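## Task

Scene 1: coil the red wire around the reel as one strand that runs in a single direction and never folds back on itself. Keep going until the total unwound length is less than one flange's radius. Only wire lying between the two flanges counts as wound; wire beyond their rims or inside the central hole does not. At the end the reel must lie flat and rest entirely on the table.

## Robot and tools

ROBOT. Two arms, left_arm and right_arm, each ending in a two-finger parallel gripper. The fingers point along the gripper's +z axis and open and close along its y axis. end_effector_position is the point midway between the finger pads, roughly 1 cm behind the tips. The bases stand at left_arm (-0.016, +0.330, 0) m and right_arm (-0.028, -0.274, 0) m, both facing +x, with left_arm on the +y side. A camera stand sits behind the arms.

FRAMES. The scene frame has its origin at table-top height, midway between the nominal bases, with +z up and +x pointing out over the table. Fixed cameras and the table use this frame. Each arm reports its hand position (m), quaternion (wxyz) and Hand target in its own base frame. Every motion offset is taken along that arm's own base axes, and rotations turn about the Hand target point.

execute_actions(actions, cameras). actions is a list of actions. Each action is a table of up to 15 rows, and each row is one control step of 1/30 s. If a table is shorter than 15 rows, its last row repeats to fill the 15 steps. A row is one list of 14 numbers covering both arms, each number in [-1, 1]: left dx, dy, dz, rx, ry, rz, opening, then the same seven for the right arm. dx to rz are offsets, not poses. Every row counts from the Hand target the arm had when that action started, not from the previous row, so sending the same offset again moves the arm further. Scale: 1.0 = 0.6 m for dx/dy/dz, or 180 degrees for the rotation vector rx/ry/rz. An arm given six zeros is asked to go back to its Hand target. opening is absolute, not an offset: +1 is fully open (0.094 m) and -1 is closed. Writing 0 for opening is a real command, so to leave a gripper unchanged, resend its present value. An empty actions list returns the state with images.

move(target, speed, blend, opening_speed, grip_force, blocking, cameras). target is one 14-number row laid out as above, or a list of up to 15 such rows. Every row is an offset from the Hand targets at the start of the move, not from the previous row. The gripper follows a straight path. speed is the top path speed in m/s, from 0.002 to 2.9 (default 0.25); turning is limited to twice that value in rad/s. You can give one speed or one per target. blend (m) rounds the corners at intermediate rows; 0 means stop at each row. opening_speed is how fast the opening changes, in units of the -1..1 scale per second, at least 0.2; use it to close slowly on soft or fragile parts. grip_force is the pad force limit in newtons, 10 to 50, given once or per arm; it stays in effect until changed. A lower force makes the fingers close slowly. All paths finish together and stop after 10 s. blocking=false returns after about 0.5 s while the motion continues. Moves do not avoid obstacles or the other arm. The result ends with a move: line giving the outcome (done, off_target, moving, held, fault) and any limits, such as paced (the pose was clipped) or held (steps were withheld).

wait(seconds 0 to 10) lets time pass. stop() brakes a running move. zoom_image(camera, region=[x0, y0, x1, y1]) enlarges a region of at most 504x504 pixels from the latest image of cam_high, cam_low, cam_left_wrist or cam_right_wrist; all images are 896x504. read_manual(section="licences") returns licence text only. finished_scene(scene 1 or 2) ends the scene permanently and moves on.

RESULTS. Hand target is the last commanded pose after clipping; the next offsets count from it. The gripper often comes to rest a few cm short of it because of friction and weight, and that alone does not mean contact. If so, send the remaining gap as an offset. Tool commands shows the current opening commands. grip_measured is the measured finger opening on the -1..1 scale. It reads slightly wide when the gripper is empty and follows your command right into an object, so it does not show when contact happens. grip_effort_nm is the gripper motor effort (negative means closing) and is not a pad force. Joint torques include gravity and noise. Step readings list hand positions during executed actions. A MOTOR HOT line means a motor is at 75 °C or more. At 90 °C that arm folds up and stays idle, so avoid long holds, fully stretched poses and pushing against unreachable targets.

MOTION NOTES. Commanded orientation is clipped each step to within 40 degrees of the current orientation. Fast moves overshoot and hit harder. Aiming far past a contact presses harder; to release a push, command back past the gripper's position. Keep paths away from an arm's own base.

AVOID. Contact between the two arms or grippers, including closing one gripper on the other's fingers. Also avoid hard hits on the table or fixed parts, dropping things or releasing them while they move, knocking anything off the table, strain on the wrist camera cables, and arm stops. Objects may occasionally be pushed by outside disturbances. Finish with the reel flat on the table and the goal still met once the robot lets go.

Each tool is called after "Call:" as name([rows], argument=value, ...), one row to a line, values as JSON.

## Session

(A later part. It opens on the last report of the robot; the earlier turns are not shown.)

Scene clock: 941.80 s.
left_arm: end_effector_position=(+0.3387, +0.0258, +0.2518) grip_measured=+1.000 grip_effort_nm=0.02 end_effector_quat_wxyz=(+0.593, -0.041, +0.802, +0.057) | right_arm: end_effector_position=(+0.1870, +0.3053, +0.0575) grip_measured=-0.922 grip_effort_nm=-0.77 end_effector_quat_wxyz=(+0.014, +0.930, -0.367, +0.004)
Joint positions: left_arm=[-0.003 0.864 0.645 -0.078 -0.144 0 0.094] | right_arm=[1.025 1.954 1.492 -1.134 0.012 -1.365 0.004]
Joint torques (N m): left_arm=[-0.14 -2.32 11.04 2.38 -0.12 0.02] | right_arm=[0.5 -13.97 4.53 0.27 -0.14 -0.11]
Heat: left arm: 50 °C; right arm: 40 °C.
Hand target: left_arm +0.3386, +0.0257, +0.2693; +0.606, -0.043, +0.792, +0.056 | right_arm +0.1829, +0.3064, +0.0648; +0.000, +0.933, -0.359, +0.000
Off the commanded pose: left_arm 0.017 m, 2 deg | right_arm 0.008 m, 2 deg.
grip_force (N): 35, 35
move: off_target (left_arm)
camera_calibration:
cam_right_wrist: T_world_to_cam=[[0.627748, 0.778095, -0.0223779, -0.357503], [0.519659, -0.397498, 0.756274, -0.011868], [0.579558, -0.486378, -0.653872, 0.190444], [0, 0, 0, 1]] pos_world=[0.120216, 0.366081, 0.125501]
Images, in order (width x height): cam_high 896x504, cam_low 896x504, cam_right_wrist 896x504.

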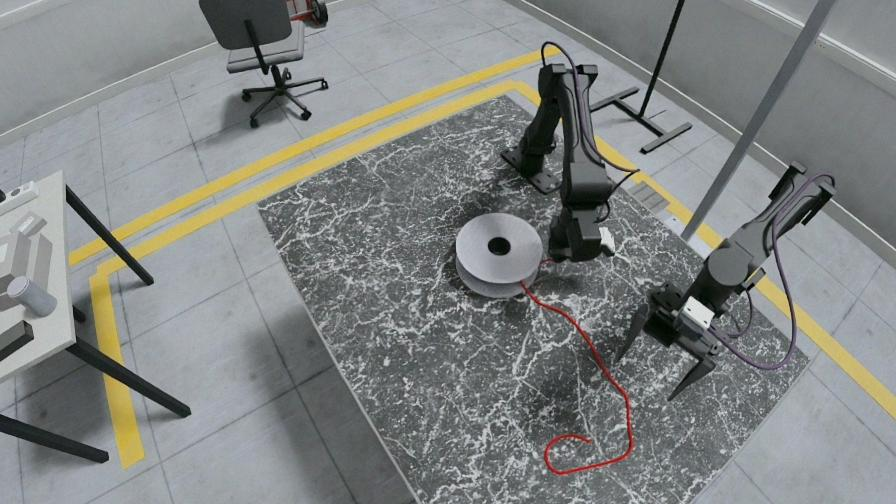

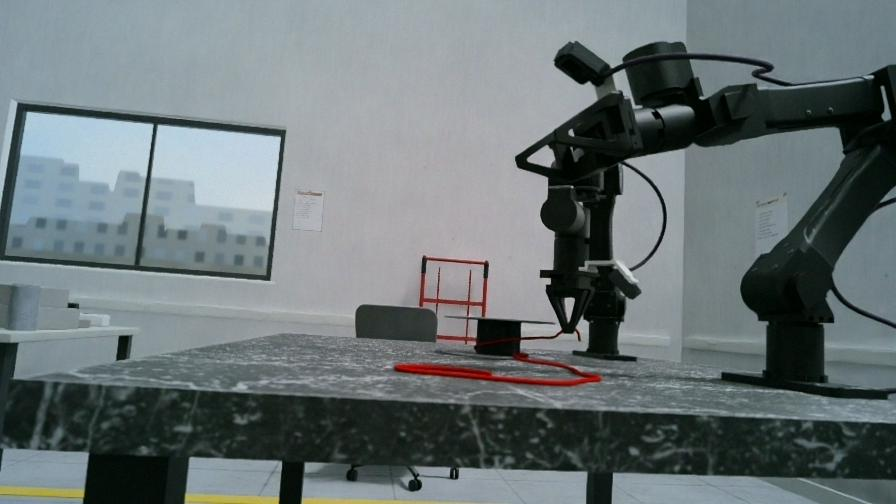

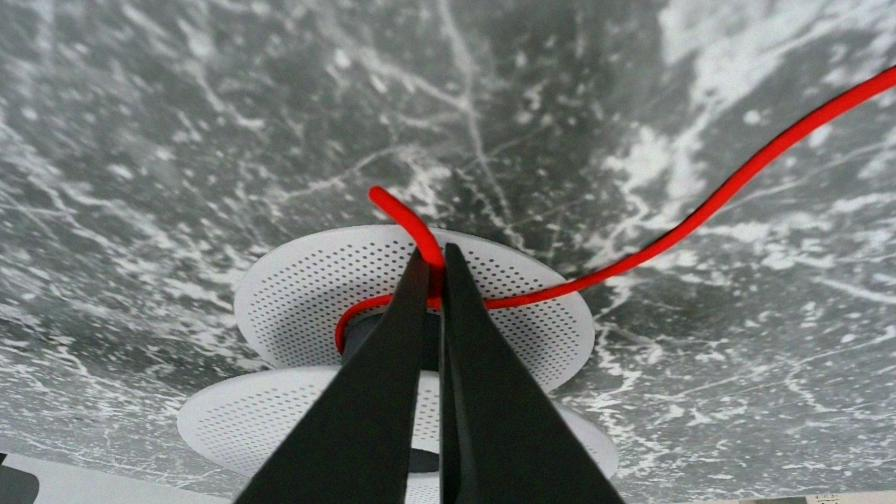

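Call:
move([
  [0,0,0,0,0,0,1, -0.0582,-0.0907,-0.025,0,0,0.0667,-1],
  [0,0,0,0,0,0,1, -0.0732,-0.1765,-0.0367,0,0,0.1,-1],
  [0,0,0,0,0,0,1, -0.0498,-0.2823,-0.045,0,0,0.0778,-1],
], speed=0.1, blend=[0.02,0.02,0], cameras=["cam_high","cam_low","cam_right_wrist"])

Scene clock: 964.90 s.
left_arm: end_effector_position=(+0.3387, +0.0258, +0.2518) grip_measured=+1.000 grip_effort_nm=0.02 end_effector_quat_wxyz=(+0.593, -0.041, +0.802, +0.057) | right_arm: end_effector_position=(+0.1592, +0.1413, +0.0388) grip_measured=-0.923 grip_effort_nm=-0.77 end_effector_quat_wxyz=(-0.001, +0.969, -0.246, +0.008)
Joint positions: left_arm=[-0.003 0.864 0.645 -0.078 -0.144 0 0.094] | right_arm=[0.731 1.397 0.795 -0.958 0.012 -1.914 0.004]
Joint torques (N m): left_arm=[-0.14 -2.29 11.06 2.37 -0.11 0.03] | right_arm=[-0.76 -6.23 4.3 0.18 -0.1 -0.1]
Heat: left arm: 50 °C; right arm: 38 °C.
Hand target: left_arm +0.3386, +0.0257, +0.2693; +0.606, -0.043, +0.792, +0.056 | right_arm +0.1530, +0.1371, +0.0378; +0.000, +0.970, -0.243, +0.000
Off the commanded pose: left_arm 0.017 m, 2 deg | right_arm 0.008 m, 1 deg.
grip_force (N): 35, 35
move: off_target (left_arm)
camera_calibration:
cam_right_wrist: T_world_to_cam=[[0.410423, 0.911872, 0.00658174, -0.198358], [0.59459, -0.273076, 0.756236, -0.0779496], [0.691387, -0.306463, -0.654266, 0.0713324], [0, 0, 0, 1]] pos_world=[0.0784403, 0.181452, 0.106924]
Images, in order (width x height): cam_high 896x504, cam_low 896x504, cam_right_wrist 896x504.

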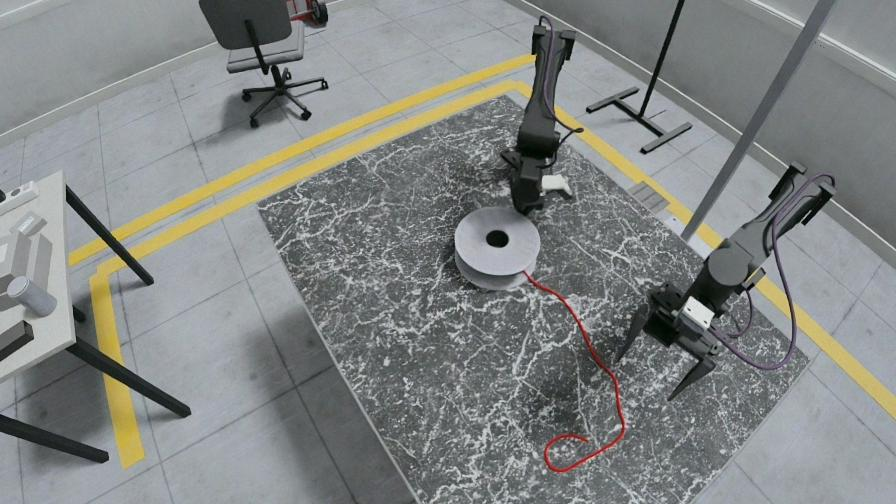

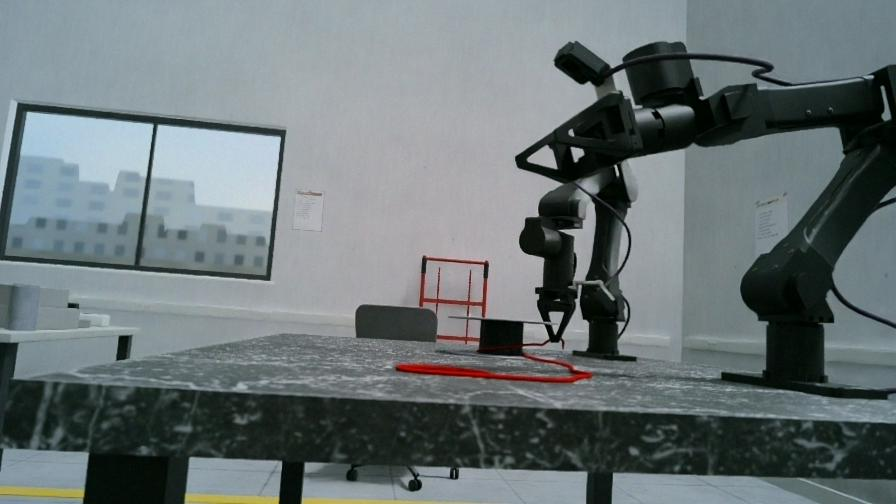

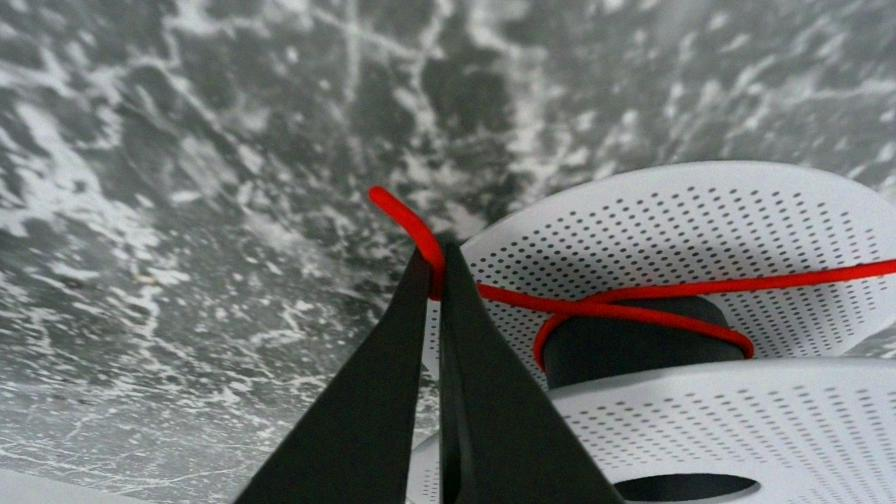

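Call:
move([
  [-0.0977,-0.3762,-0.1655,0.1829,0.3974,-0.3114,-0.95, 0,0,0,0,0,0,-1],
  [-0.0727,-0.5845,-0.2405,0.1829,0.3974,-0.3114,-0.95, 0,0,0,0,0,0,-1],
], speed=0.25, blend=[0.03,0], grip_force=[50,35], cameras=["cam_high","cam_left_wrist","cam_right_wrist"])

Scene clock: 1036.17 s.
left_arm: end_effector_position=(+0.2923, -0.3216, +0.1250) grip_measured=-0.948 grip_effort_nm=-0.09 end_effector_quat_wxyz=(+0.000, +0.505, +0.863, +0.004) | right_arm: end_effector_position=(+0.1592, +0.1413, +0.0388) grip_measured=-0.923 grip_effort_nm=-0.77 end_effector_quat_wxyz=(-0.001, +0.969, -0.245, +0.008)
Joint positions: left_arm=[-0.839 2.266 2.243 -1.55 -0.008 0.221 0.002] | right_arm=[0.731 1.397 0.795 -0.958 0.012 -1.915 0.004]
Joint torques (N m): left_arm=[0.18 -9.98 9.1 0.4 -0.01 -0.06] | right_arm=[-0.49 -6.32 4.38 0.18 -0.14 -0.11]
Heat: left arm: 49 °C; right arm: 36 °C.
Hand target: left_arm +0.2952, -0.3249, +0.1251; +0.000, +0.500, +0.866, +0.000 | right_arm +0.1530, +0.1371, +0.0378; +0.000, +0.970, -0.243, +0.000
Off the commanded pose: left_arm 0.004 m, 1 deg | right_arm 0.008 m, 1 deg.
grip_force (N): 50, 35
move: done
camera_calibration:
cam_left_wrist: T_world_to_cam=[[-0.837858, -0.545855, -0.00603843, 0.0661953], [-0.358719, 0.542209, 0.759823, 0.192328], [-0.411479, 0.63879, -0.650102, 0.51654], [0, 0, 0, 1]] pos_world=[0.337, -0.39811, 0.190068]
cam_right_wrist: T_world_to_cam=[[0.410082, 0.912026, 0.00648562, -0.198217], [0.594716, -0.272785, 0.756241, -0.0779805], [0.691481, -0.306264, -0.654261, 0.0713271], [0, 0, 0, 1]] pos_world=[0.0783402, 0.181352, 0.106924]
Images, in order (width x height): cam_high 896x504, cam_left_wrist 896x504, cam_right_wrist 896x504.

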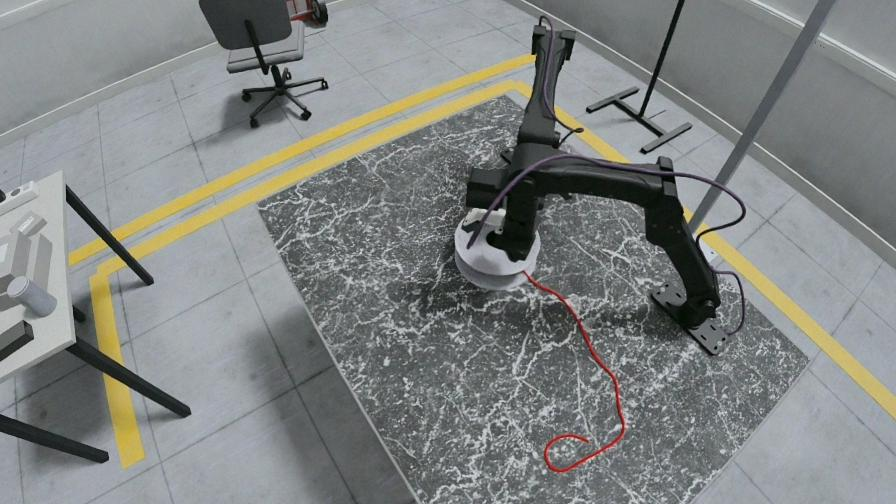

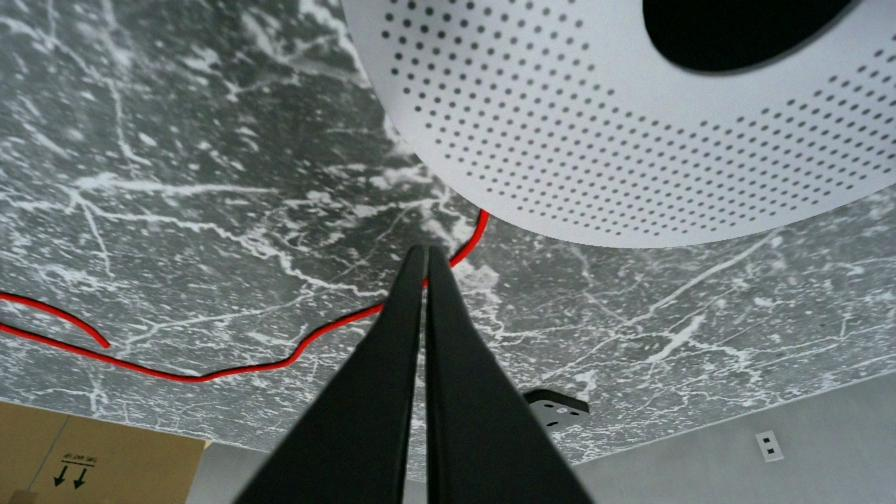

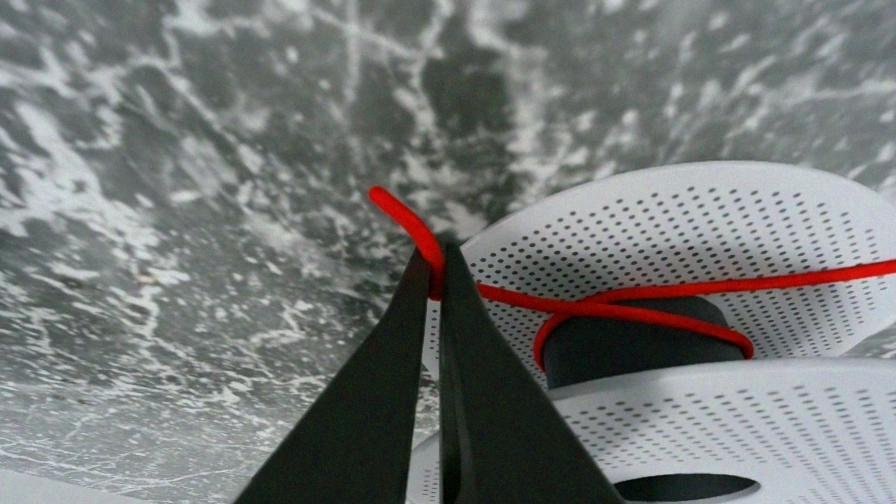

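Call:
move([
  [0,0,0,0,0,0,-0.95, 0.0433,-0.0918,-0.0133,0,0,-0.0556,-1],
  [0,0,0,0,0,0,-0.95, 0.0433,-0.0918,-0.0233,0,0,-0.0556,-1],
  [0,0,0,0,0,0,-0.95, 0.0433,-0.0918,-0.0233,0,0,-0.0556,-0.4],
], speed=0.1, cameras=["cam_high","cam_right_wrist"])

Scene clock: 1075.63 s.
left_arm: end_effector_position=(+0.2922, -0.3215, +0.1250) grip_measured=-0.948 grip_effort_nm=-0.09 end_effector_quat_wxyz=(+0.000, +0.505, +0.863, +0.005) | right_arm: end_effector_position=(+0.1834, +0.0833, +0.0271) grip_measured=-0.402 grip_effort_nm=0.11 end_effector_quat_wxyz=(+0.000, +0.944, -0.330, +0.006)
Joint positions: left_arm=[-0.839 2.266 2.243 -1.551 -0.008 0.221 0.002] | right_arm=[0.43 1.371 0.724 -0.915 0.009 -2.041 0.028]
Joint torques (N m): left_arm=[0.17 -9.98 9.11 0.34 0 -0.05] | right_arm=[-0.5 -4.75 4.49 0.35 -0.06 -0.11]
Heat: left arm: 48 °C; right arm: 36 °C.
Hand target: left_arm +0.2952, -0.3249, +0.1251; +0.000, +0.500, +0.866, +0.000 | right_arm +0.1791, +0.0821, +0.0239; +0.000, +0.945, -0.326, +0.000
Off the commanded pose: left_arm 0.004 m, 1 deg | right_arm 0.006 m, 1 deg.
grip_force (N): 50, 35
move: done
camera_calibration:
cam_right_wrist: T_world_to_cam=[[0.563327, 0.82622, 0.00488151, -0.176193], [0.54028, -0.372827, 0.754385, -0.0809452], [0.625108, -0.422328, -0.656414, 0.0510293], [0, 0, 0, 1]] pos_world=[0.111089, 0.136947, 0.0954203]
Images, in order (width x height): cam_high 896x504, cam_right_wrist 896x504.

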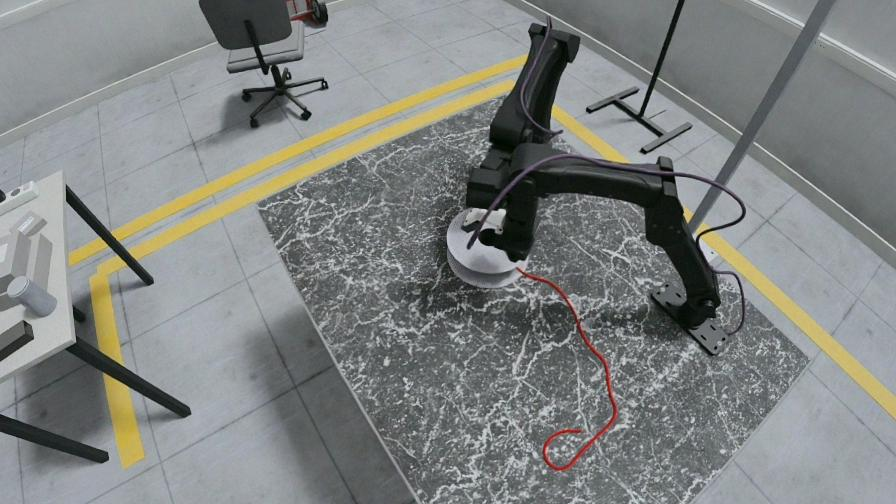

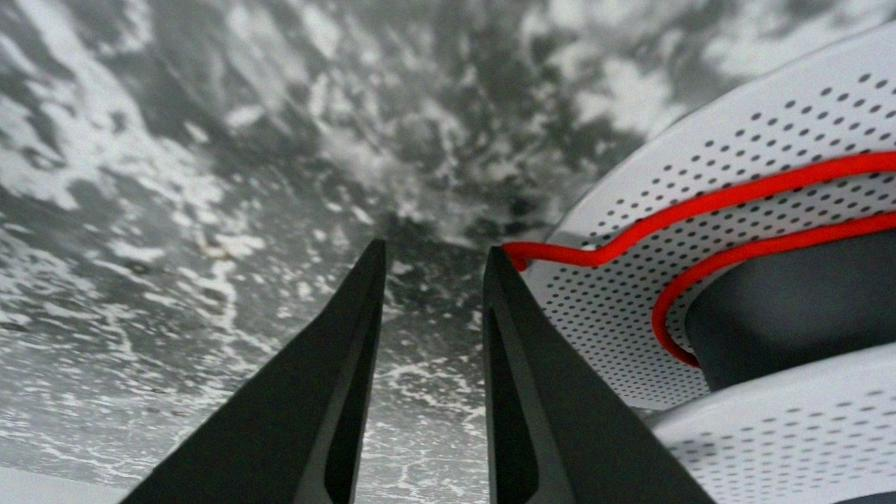

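Call:
move([
  [-0.0837,0.4582,0.0083,0,0,0.75,-0.3, 0,0,0.1667,0,0,0,-0.4],
], speed=[0.25], cameras=["cam_high","cam_left_wrist","cam_right_wrist"])

Scene clock: 1091.33 s.
left_arm: end_effector_position=(+0.2511, -0.0532, +0.1304) grip_measured=-0.302 grip_effort_nm=0.14 end_effector_quat_wxyz=(+0.000, -0.602, +0.799, -0.001) | right_arm: end_effector_position=(+0.1792, +0.0814, +0.1123) grip_measured=-0.402 grip_effort_nm=0.11 end_effector_quat_wxyz=(+0.009, +0.944, -0.329, -0.003)
Joint positions: left_arm=[-0.211 1.511 1.266 -1.324 0.002 -1.502 0.033] | right_arm=[0.43 1.3 1.019 -1.308 0.009 -2.041 0.028]
Joint torques (N m): left_arm=[0.39 -7.06 4.42 0.45 -0.1 -0.1] | right_arm=[-0.59 -5.67 8.4 -0.17 -0.06 -0.12]
Heat: left arm: 47 °C; right arm: 36 °C.
Hand target: left_arm +0.2449, -0.0500, +0.1301; +0.000, -0.609, +0.793, +0.000 | right_arm +0.1791, +0.0820, +0.1238; +0.000, +0.945, -0.326, +0.000
Off the commanded pose: left_arm 0.007 m, 1 deg | right_arm 0.012 m, 1 deg.
grip_force (N): 50, 35
move: off_target (right_arm)
camera_calibration:
cam_left_wrist: T_world_to_cam=[[0.977297, -0.21185, 0.0032374, -0.261074], [-0.140437, -0.636263, 0.758582, -0.0893846], [-0.158646, -0.741815, -0.651569, 0.194917], [0, 0, 0, 1]] pos_world=[0.273516, 0.0324115, 0.195653]
cam_right_wrist: T_world_to_cam=[[0.563102, 0.826191, -0.018025, -0.169996], [0.558535, -0.364421, 0.745142, -0.146597], [0.60906, -0.429658, -0.666663, 0.113428], [0, 0, 0, 1]] pos_world=[0.10852, 0.135762, 0.181789]
Images, in order (width x height): cam_high 896x504, cam_left_wrist 896x504, cam_right_wrist 896x504.

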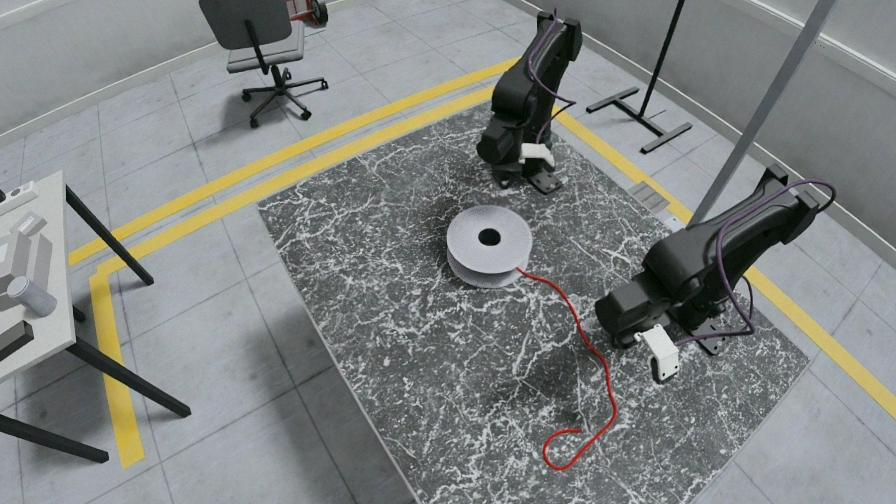

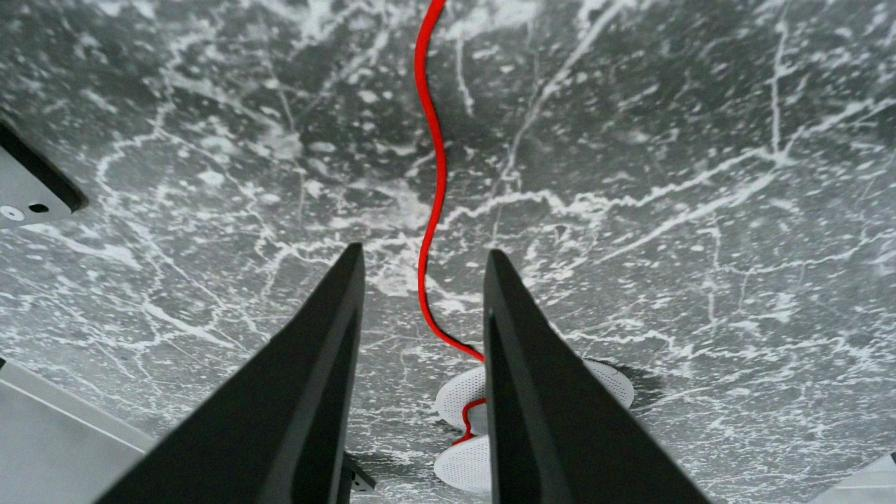

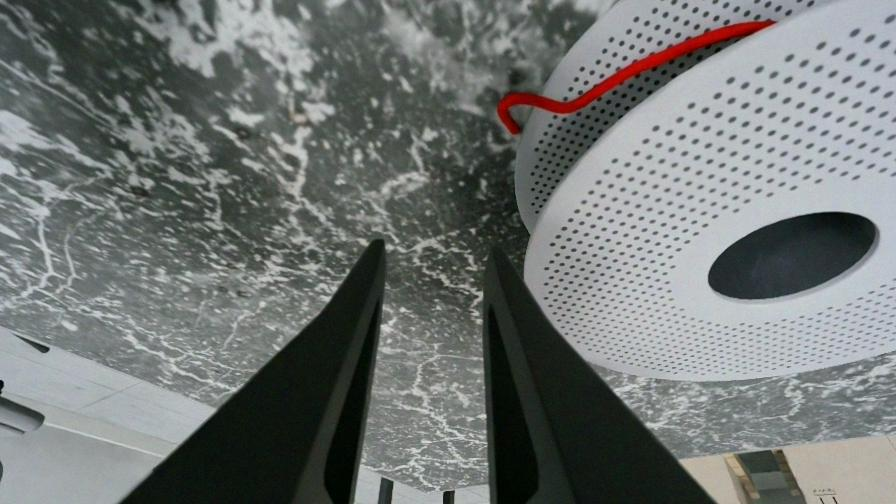

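Call:
move([
  [0,0,-0.1,0,0,0,-0.3, 0.1765,0.1583,-0.0063,0,0,-0.6222,-0.9],
  [0,0,-0.1635,0,0,0,-0.3, 0.1765,0.1583,-0.0063,0,0,0.7667,-0.95],
], speed=0.4, blend=[0.01,0], cameras=["cam_left_wrist","cam_right_wrist"])

Scene clock: 1108.67 s.
left_arm: end_effector_position=(+0.2523, -0.0534, +0.0402) grip_measured=-0.302 grip_effort_nm=0.15 end_effector_quat_wxyz=(+0.009, -0.602, +0.798, -0.012) | right_arm: end_effector_position=(+0.2803, +0.1728, +0.1163) grip_measured=-0.948 grip_effort_nm=-0.14 end_effector_quat_wxyz=(-0.005, +0.642, +0.766, -0.001)
Joint positions: left_arm=[-0.211 1.553 0.94 -0.927 0.002 -1.504 0.033] | right_arm=[0.545 1.795 1.518 -1.299 -0.008 1.94 0.002]
Joint torques (N m): left_arm=[0.36 -4.63 4.22 0.57 -0.1 -0.07] | right_arm=[0.54 -7.31 8.65 0.09 0.06 0.11]
Heat: left arm: 46 °C; right arm: 37 °C.
Hand target: left_arm +0.2449, -0.0500, +0.0320; +0.000, -0.609, +0.793, +0.000 | right_arm +0.2851, +0.1769, +0.1201; +0.000, +0.644, +0.765, +0.000
Off the commanded pose: left_arm 0.012 m, 2 deg | right_arm 0.007 m, 1 deg.
grip_force (N): 50, 35
move: off_target (left_arm)
camera_calibration:
cam_left_wrist: T_world_to_cam=[[0.97716, -0.20993, 0.0329866, -0.262996], [-0.161323, -0.631774, 0.75818, -0.0155121], [-0.138325, -0.746184, -0.651211, 0.130808], [0, 0, 0, 1]] pos_world=[0.272581, 0.0325955, 0.10562]
cam_right_wrist: T_world_to_cam=[[-0.969246, -0.245952, 0.00833942, 0.309395], [-0.156495, 0.64216, 0.750427, -0.146805], [-0.189924, 0.726043, -0.660901, 0.117463], [0, 0, 0, 1]] pos_world=[0.299215, 0.0850859, 0.185218]
Images, in order (width x height): cam_left_wrist 896x504, cam_right_wrist 896x504.

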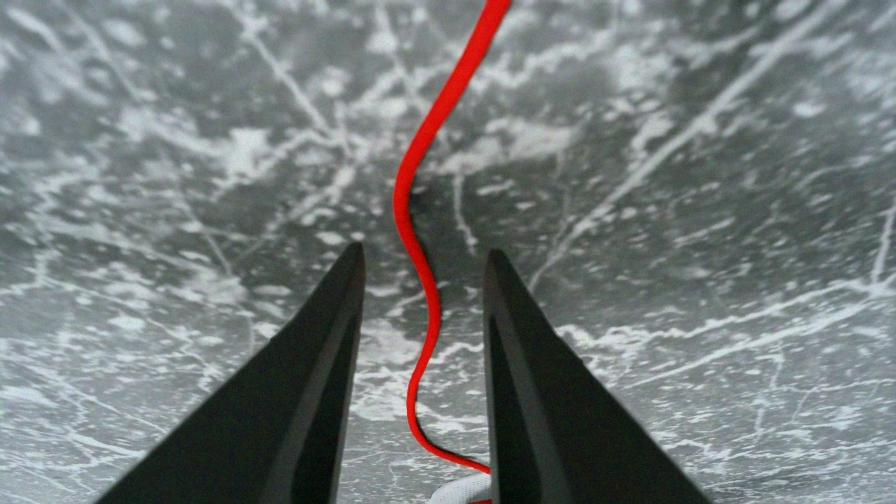

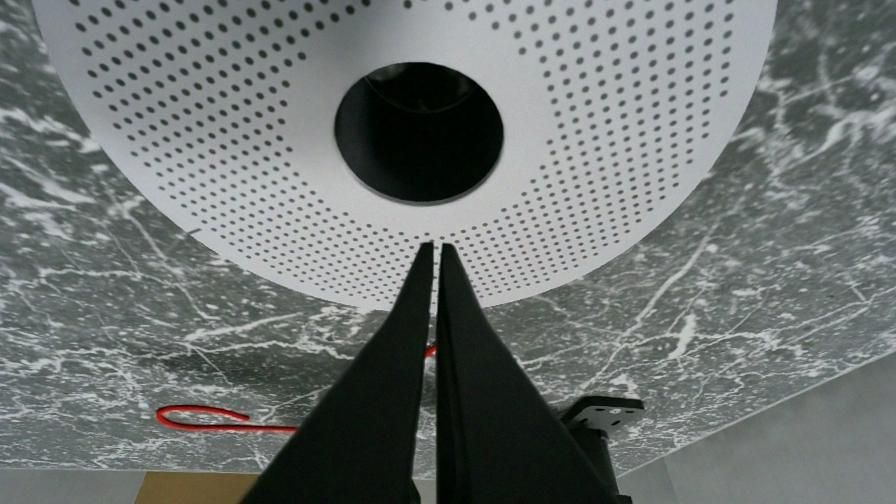

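Call:
move([
  [0,0,-0.0333,0,0,0,-0.3, 0.0057,-0.0257,-0.0335,0,0,0,-0.95],
], speed=0.1, cameras=["cam_left_wrist","cam_right_wrist"])

Scene clock: 1116.83 s.
left_arm: end_effector_position=(+0.2521, -0.0534, +0.0193) grip_measured=-0.302 grip_effort_nm=0.14 end_effector_quat_wxyz=(+0.008, -0.602, +0.798, -0.011) | right_arm: end_effector_position=(+0.2892, +0.1646, +0.1059) grip_measured=-0.948 grip_effort_nm=-0.14 end_effector_quat_wxyz=(-0.002, +0.646, +0.763, +0.007)
Joint positions: left_arm=[-0.211 1.591 0.887 -0.839 0.002 -1.504 0.033] | right_arm=[0.51 1.795 1.477 -1.241 -0.008 1.914 0.002]
Joint torques (N m): left_arm=[0.34 -4.85 4.11 0.54 -0.1 -0.06] | right_arm=[-0.36 -8.51 4.75 0.36 0.09 -0.11]
Heat: left arm: 46 °C; right arm: 37 °C.
Hand target: left_arm +0.2449, -0.0500, +0.0120; +0.000, -0.609, +0.793, +0.000 | right_arm +0.2885, +0.1616, +0.1000; +0.000, +0.644, +0.765, +0.000
Off the commanded pose: left_arm 0.011 m, 2 deg | right_arm 0.007 m, 1 deg.
grip_force (N): 50, 35
move: off_target (left_arm)
camera_calibration:
cam_left_wrist: T_world_to_cam=[[0.977253, -0.209942, 0.0300087, -0.262074], [-0.159111, -0.632259, 0.758243, -0.000261315], [-0.140214, -0.74577, -0.651281, 0.117707], [0, 0, 0, 1]] pos_world=[0.272575, 0.0325968, 0.0847228]
cam_right_wrist: T_world_to_cam=[[-0.971372, -0.237444, -0.00758285, 0.316969], [-0.161679, 0.637363, 0.753411, -0.130499], [-0.17406, 0.733068, -0.657506, 0.112069], [0, 0, 0, 1]] pos_world=[0.306302, 0.0762837, 0.174409]
Images, in order (width x height): cam_left_wrist 896x504, cam_right_wrist 896x504.

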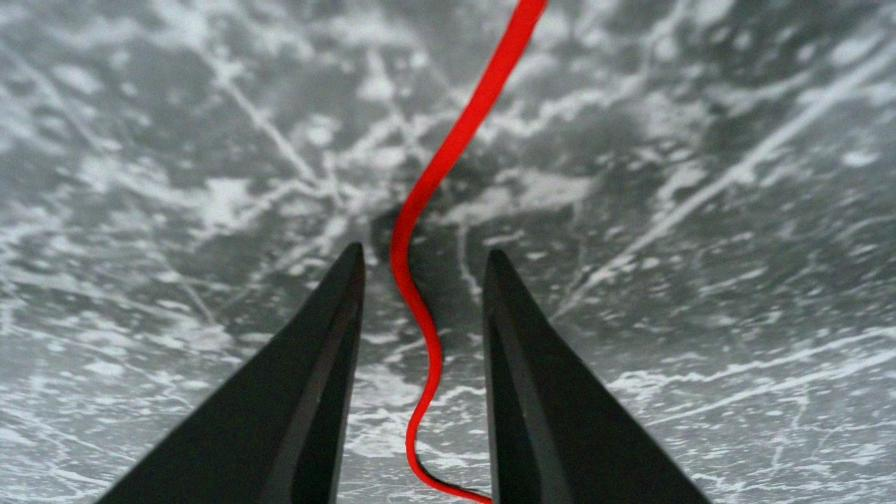

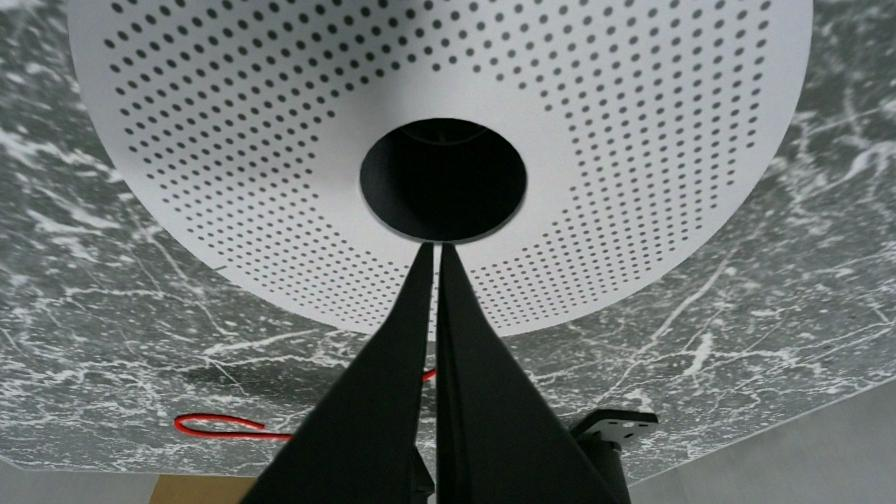

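Call:
move([
  [0,0,-0.0083,0,0,0,-0.4, -0.005,-0.0027,-0.045,0,0,0,-0.95],
  [0,0,-0.0083,0,0,0,-0.4, -0.005,-0.0027,-0.0833,0,0,0,-0.95],
], speed=0.08, cameras=["cam_left_wrist","cam_right_wrist"])

Scene clock: 1127.70 s.
left_arm: end_effector_position=(+0.2527, -0.0535, +0.0148) grip_measured=-0.398 grip_effort_nm=-0.10 end_effector_quat_wxyz=(+0.009, -0.602, +0.798, -0.012) | right_arm: end_effector_position=(+0.2874, +0.1636, +0.0586) grip_measured=-0.948 grip_effort_nm=-0.14 end_effector_quat_wxyz=(+0.000, +0.646, +0.764, +0.011)
Joint positions: left_arm=[-0.211 1.6 0.876 -0.817 0.002 -1.504 0.028] | right_arm=[0.51 1.809 1.304 -1.046 -0.008 1.914 0.002]
Joint torques (N m): left_arm=[0.36 -4.85 4 0.57 -0.1 -0.07] | right_arm=[-0.25 -7.65 4.64 0.36 0.08 -0.08]
Heat: left arm: 45 °C; right arm: 37 °C.
Hand target: left_arm +0.2449, -0.0500, +0.0071; +0.000, -0.609, +0.793, +0.001 | right_arm +0.2854, +0.1600, +0.0500; +0.000, +0.644, +0.765, +0.000
Off the commanded pose: left_arm 0.012 m, 2 deg | right_arm 0.009 m, 1 deg.
grip_force (N): 50, 35
move: off_target (left_arm)
camera_calibration:
cam_left_wrist: T_world_to_cam=[[0.977283, -0.209527, 0.0318731, -0.262502], [-0.160229, -0.632003, 0.758221, 0.00359018], [-0.138724, -0.746103, -0.651219, 0.114364], [0, 0, 0, 1]] pos_world=[0.27298, 0.0325953, 0.0801208]
cam_right_wrist: T_world_to_cam=[[-0.971188, -0.237795, -0.0157608, 0.315061], [-0.167526, 0.634169, 0.754828, -0.0923378], [-0.169499, 0.735719, -0.655734, 0.0795135], [0, 0, 0, 1]] pos_world=[0.303992, 0.0749779, 0.126804]
Images, in order (width x height): cam_left_wrist 896x504, cam_right_wrist 896x504.

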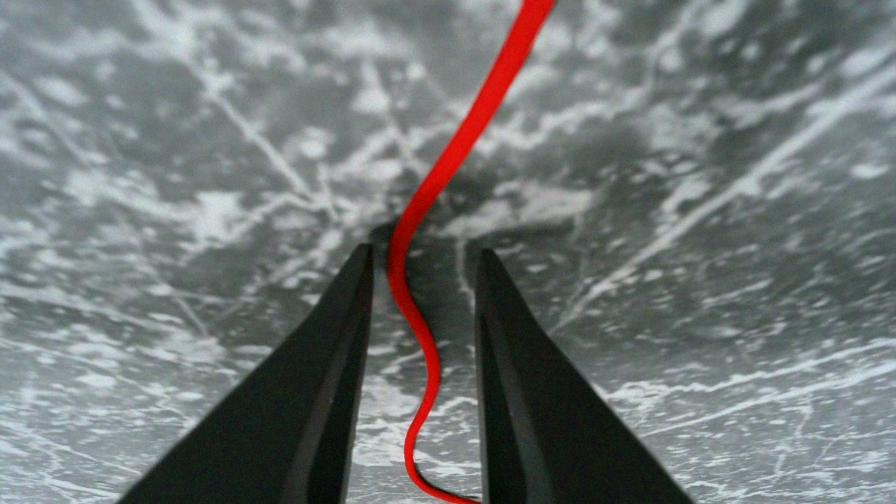

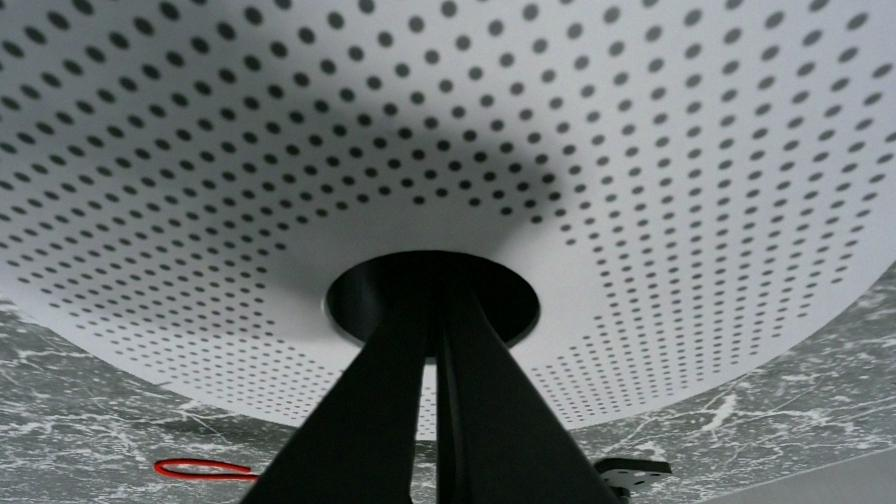

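Call:
move([
  [0,0,-0.0067,0,0,0,-0.4, 0,0,-0.008,0,0,0,-0.95],
  [0,0,-0.0067,0,0,0,-1, 0,0,-0.008,0,0,0,-0.3],
], speed=0.08, grip_force=[25,30], cameras=["cam_left_wrist","cam_right_wrist"])

Scene clock: 1136.40 s.
left_arm: end_effector_position=(+0.2533, -0.0536, +0.0115) grip_measured=-0.907 grip_effort_nm=-0.45 end_effector_quat_wxyz=(+0.010, -0.602, +0.798, -0.013) | right_arm: end_effector_position=(+0.2885, +0.1647, +0.0556) grip_measured=-0.303 grip_effort_nm=0.13 end_effector_quat_wxyz=(+0.000, +0.645, +0.764, +0.016)
Joint positions: left_arm=[-0.211 1.607 0.868 -0.801 0.002 -1.504 0.004] | right_arm=[0.51 1.81 1.292 -1.024 -0.011 1.913 0.033]
Joint torques (N m): left_arm=[0.36 -4.78 3.84 0.6 -0.09 -0.08] | right_arm=[-0.27 -7.28 4.68 0.36 0.1 -0.11]
Heat: left arm: 45 °C; right arm: 36 °C.
Hand target: left_arm +0.2449, -0.0500, +0.0031; +0.000, -0.609, +0.793, +0.001 | right_arm +0.2853, +0.1599, +0.0452; +0.000, +0.643, +0.765, +0.000
Off the commanded pose: left_arm 0.012 m, 2 deg | right_arm 0.012 m, 2 deg.
grip_force (N): 25, 30
move: off_target (left_arm, right_arm); target 2's new opening was sent with left_arm's hand 0.012 m and 2 deg from that target
camera_calibration:
cam_left_wrist: T_world_to_cam=[[0.977222, -0.209517, 0.0337625, -0.263043], [-0.161634, -0.631711, 0.758166, 0.00641398], [-0.137521, -0.746354, -0.651187, 0.111951], [0, 0, 0, 1]] pos_world=[0.273483, 0.0324945, 0.0769188]
cam_right_wrist: T_world_to_cam=[[-0.970944, -0.238108, -0.0239377, 0.316898], [-0.173, 0.629281, 0.757678, -0.0883885], [-0.165345, 0.739804, -0.652189, 0.0748953], [0, 0, 0, 1]] pos_world=[0.304783, 0.0756692, 0.123402]
Images, in order (width x height): cam_left_wrist 896x504, cam_right_wrist 896x504.

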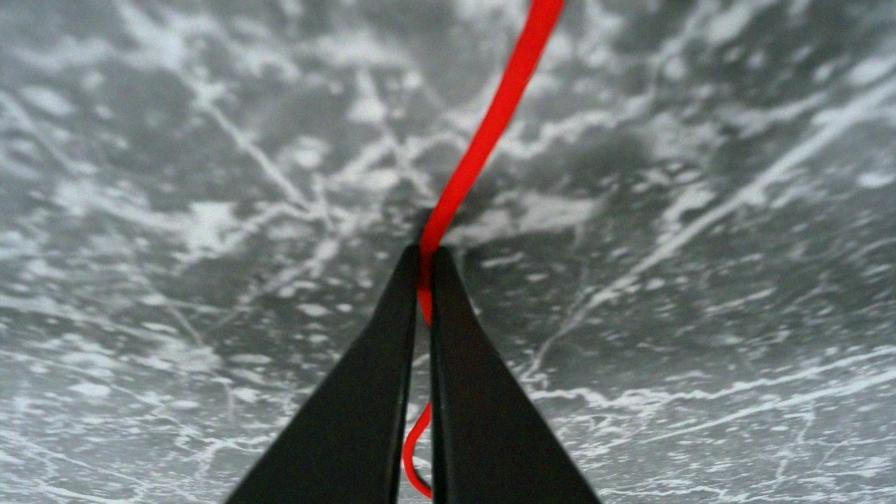

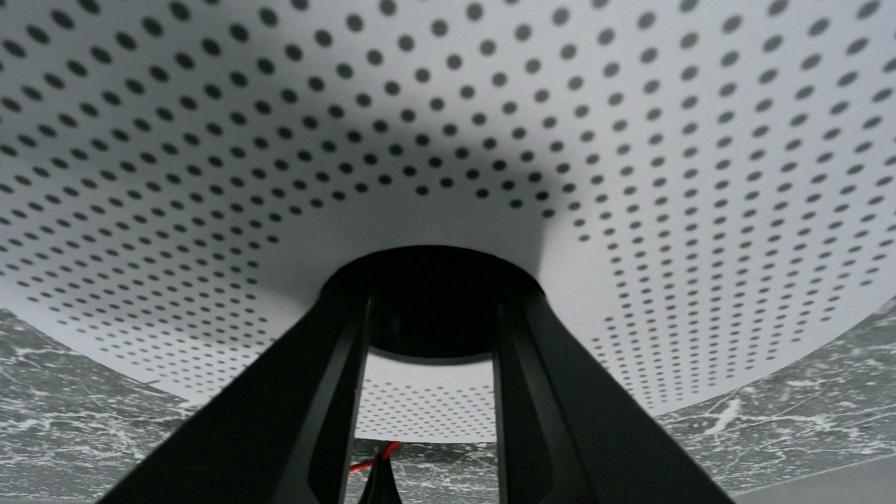

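Call:
move([
  [0,0,0.01,0,0,0,-1, 0,0,0,0,0,0,0],
], speed=0.08, cameras=["cam_right_wrist"])

Scene clock: 1143.87 s.
left_arm: end_effector_position=(+0.2527, -0.0535, +0.0115) grip_measured=-0.909 grip_effort_nm=-0.54 end_effector_quat_wxyz=(+0.009, -0.602, +0.798, -0.012) | right_arm: end_effector_position=(+0.2885, +0.1647, +0.0619) grip_measured=-0.111 grip_effort_nm=1.25 end_effector_quat_wxyz=(+0.002, +0.645, +0.764, +0.021)
Joint positions: left_arm=[-0.211 1.607 0.868 -0.803 0.002 -1.504 0.004] | right_arm=[0.51 1.793 1.296 -1.033 -0.011 1.912 0.042]
Joint torques (N m): left_arm=[0.38 -5.56 5.01 0.28 -0.1 -0.07] | right_arm=[-0.28 -5.63 4.25 0.53 0.11 -0.08]
Heat: left arm: 45 °C; right arm: 36 °C.
Hand target: left_arm +0.2450, -0.0500, +0.0091; +0.000, -0.609, +0.793, +0.000 | right_arm +0.2855, +0.1600, +0.0452; +0.000, +0.643, +0.765, +0.000
Off the commanded pose: left_arm 0.009 m, 2 deg | right_arm 0.018 m, 2 deg.
grip_force (N): 25, 30
move: off_target (right_arm)
camera_calibration:
cam_right_wrist: T_world_to_cam=[[-0.970283, -0.23938, -0.0353179, 0.317712], [-0.181749, 0.624633, 0.759474, -0.0899241], [-0.159742, 0.743324, -0.649578, 0.076633], [0, 0, 0, 1]] pos_world=[0.304168, 0.0752601, 0.129295]
Images, in order (width x height): cam_right_wrist 896x504.

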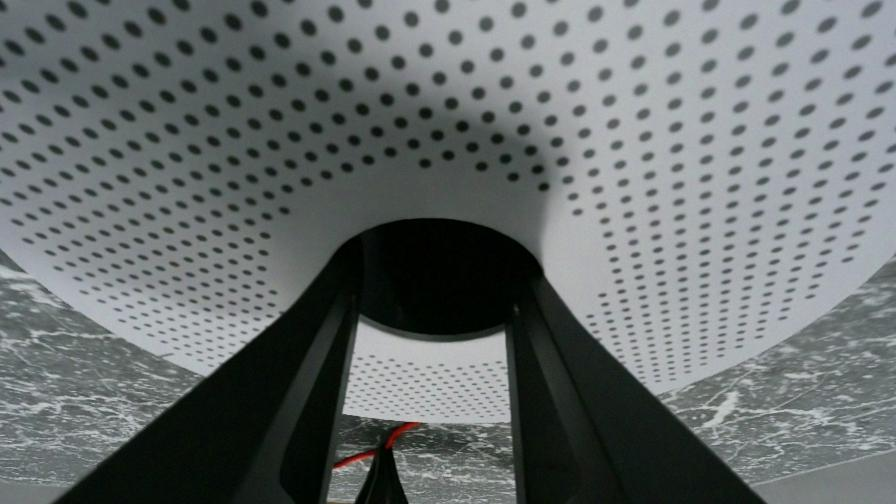

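Call:
move([
  [-0.005,-0.03,0.01,0,0,0,-1, 0.003,0.003,0,0,0,0.1389,0],
], speed=0.15, cameras=["cam_high","cam_right_wrist"])

Scene clock: 1165.37 s.
left_arm: end_effector_position=(+0.2433, -0.0667, +0.0114) grip_measured=-0.909 grip_effort_nm=-0.54 end_effector_quat_wxyz=(+0.001, -0.608, +0.794, -0.003) | right_arm: end_effector_position=(+0.2884, +0.1657, +0.0623) grip_measured=-0.109 grip_effort_nm=1.25 end_effector_quat_wxyz=(+0.005, +0.478, +0.878, +0.022)
Joint positions: left_arm=[-0.27 1.607 0.868 -0.827 0.002 -1.576 0.004] | right_arm=[0.51 1.793 1.298 -1.034 -0.016 1.508 0.042]
Joint torques (N m): left_arm=[-0.76 -6.02 6.6 0.24 -0.1 -0.07] | right_arm=[-0.24 -4.85 4.92 0.51 0.14 -0.43]
Heat: left arm: 44 °C; right arm: 36 °C.
Hand target: left_arm +0.2419, -0.0680, +0.0151; +0.000, -0.609, +0.793, +0.001 | right_arm +0.2872, +0.1618, +0.0452; +0.000, +0.463, +0.887, +0.000
Off the commanded pose: left_arm 0.004 m, 0 deg | right_arm 0.018 m, 3 deg.
grip_force (N): 25, 30
move: off_target (right_arm)
camera_calibration:
cam_right_wrist: T_world_to_cam=[[-0.797672, -0.601588, -0.0425583, 0.328585], [-0.421976, 0.506313, 0.752053, -0.00161167], [-0.430879, 0.61785, -0.657727, 0.175579], [0, 0, 0, 1]] pos_world=[0.337076, 0.0900073, 0.130679]
Images, in order (width x height): cam_high 896x504, cam_right_wrist 896x504.

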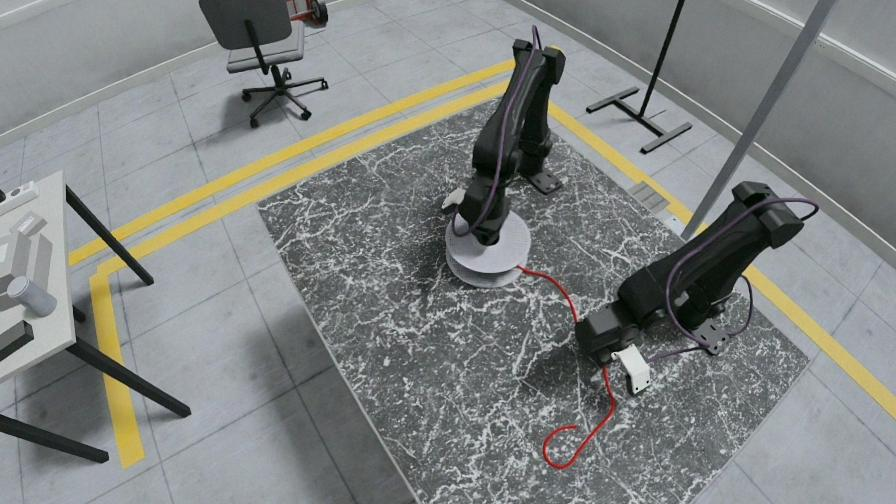

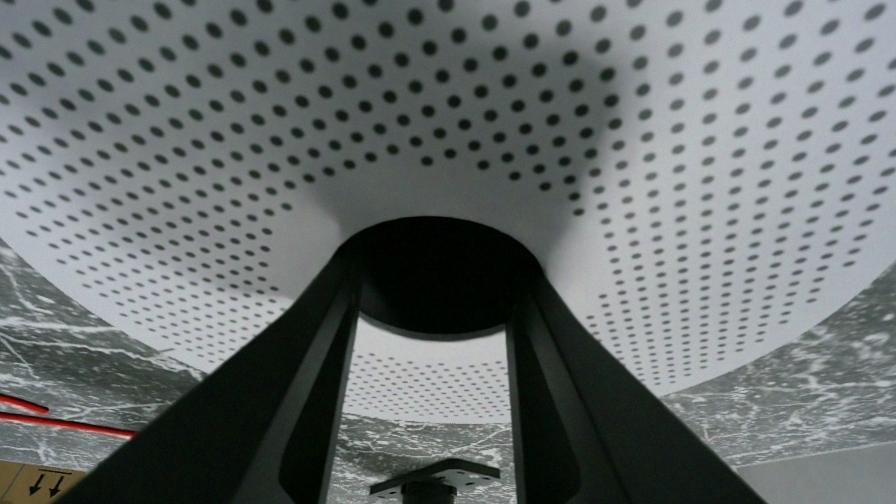

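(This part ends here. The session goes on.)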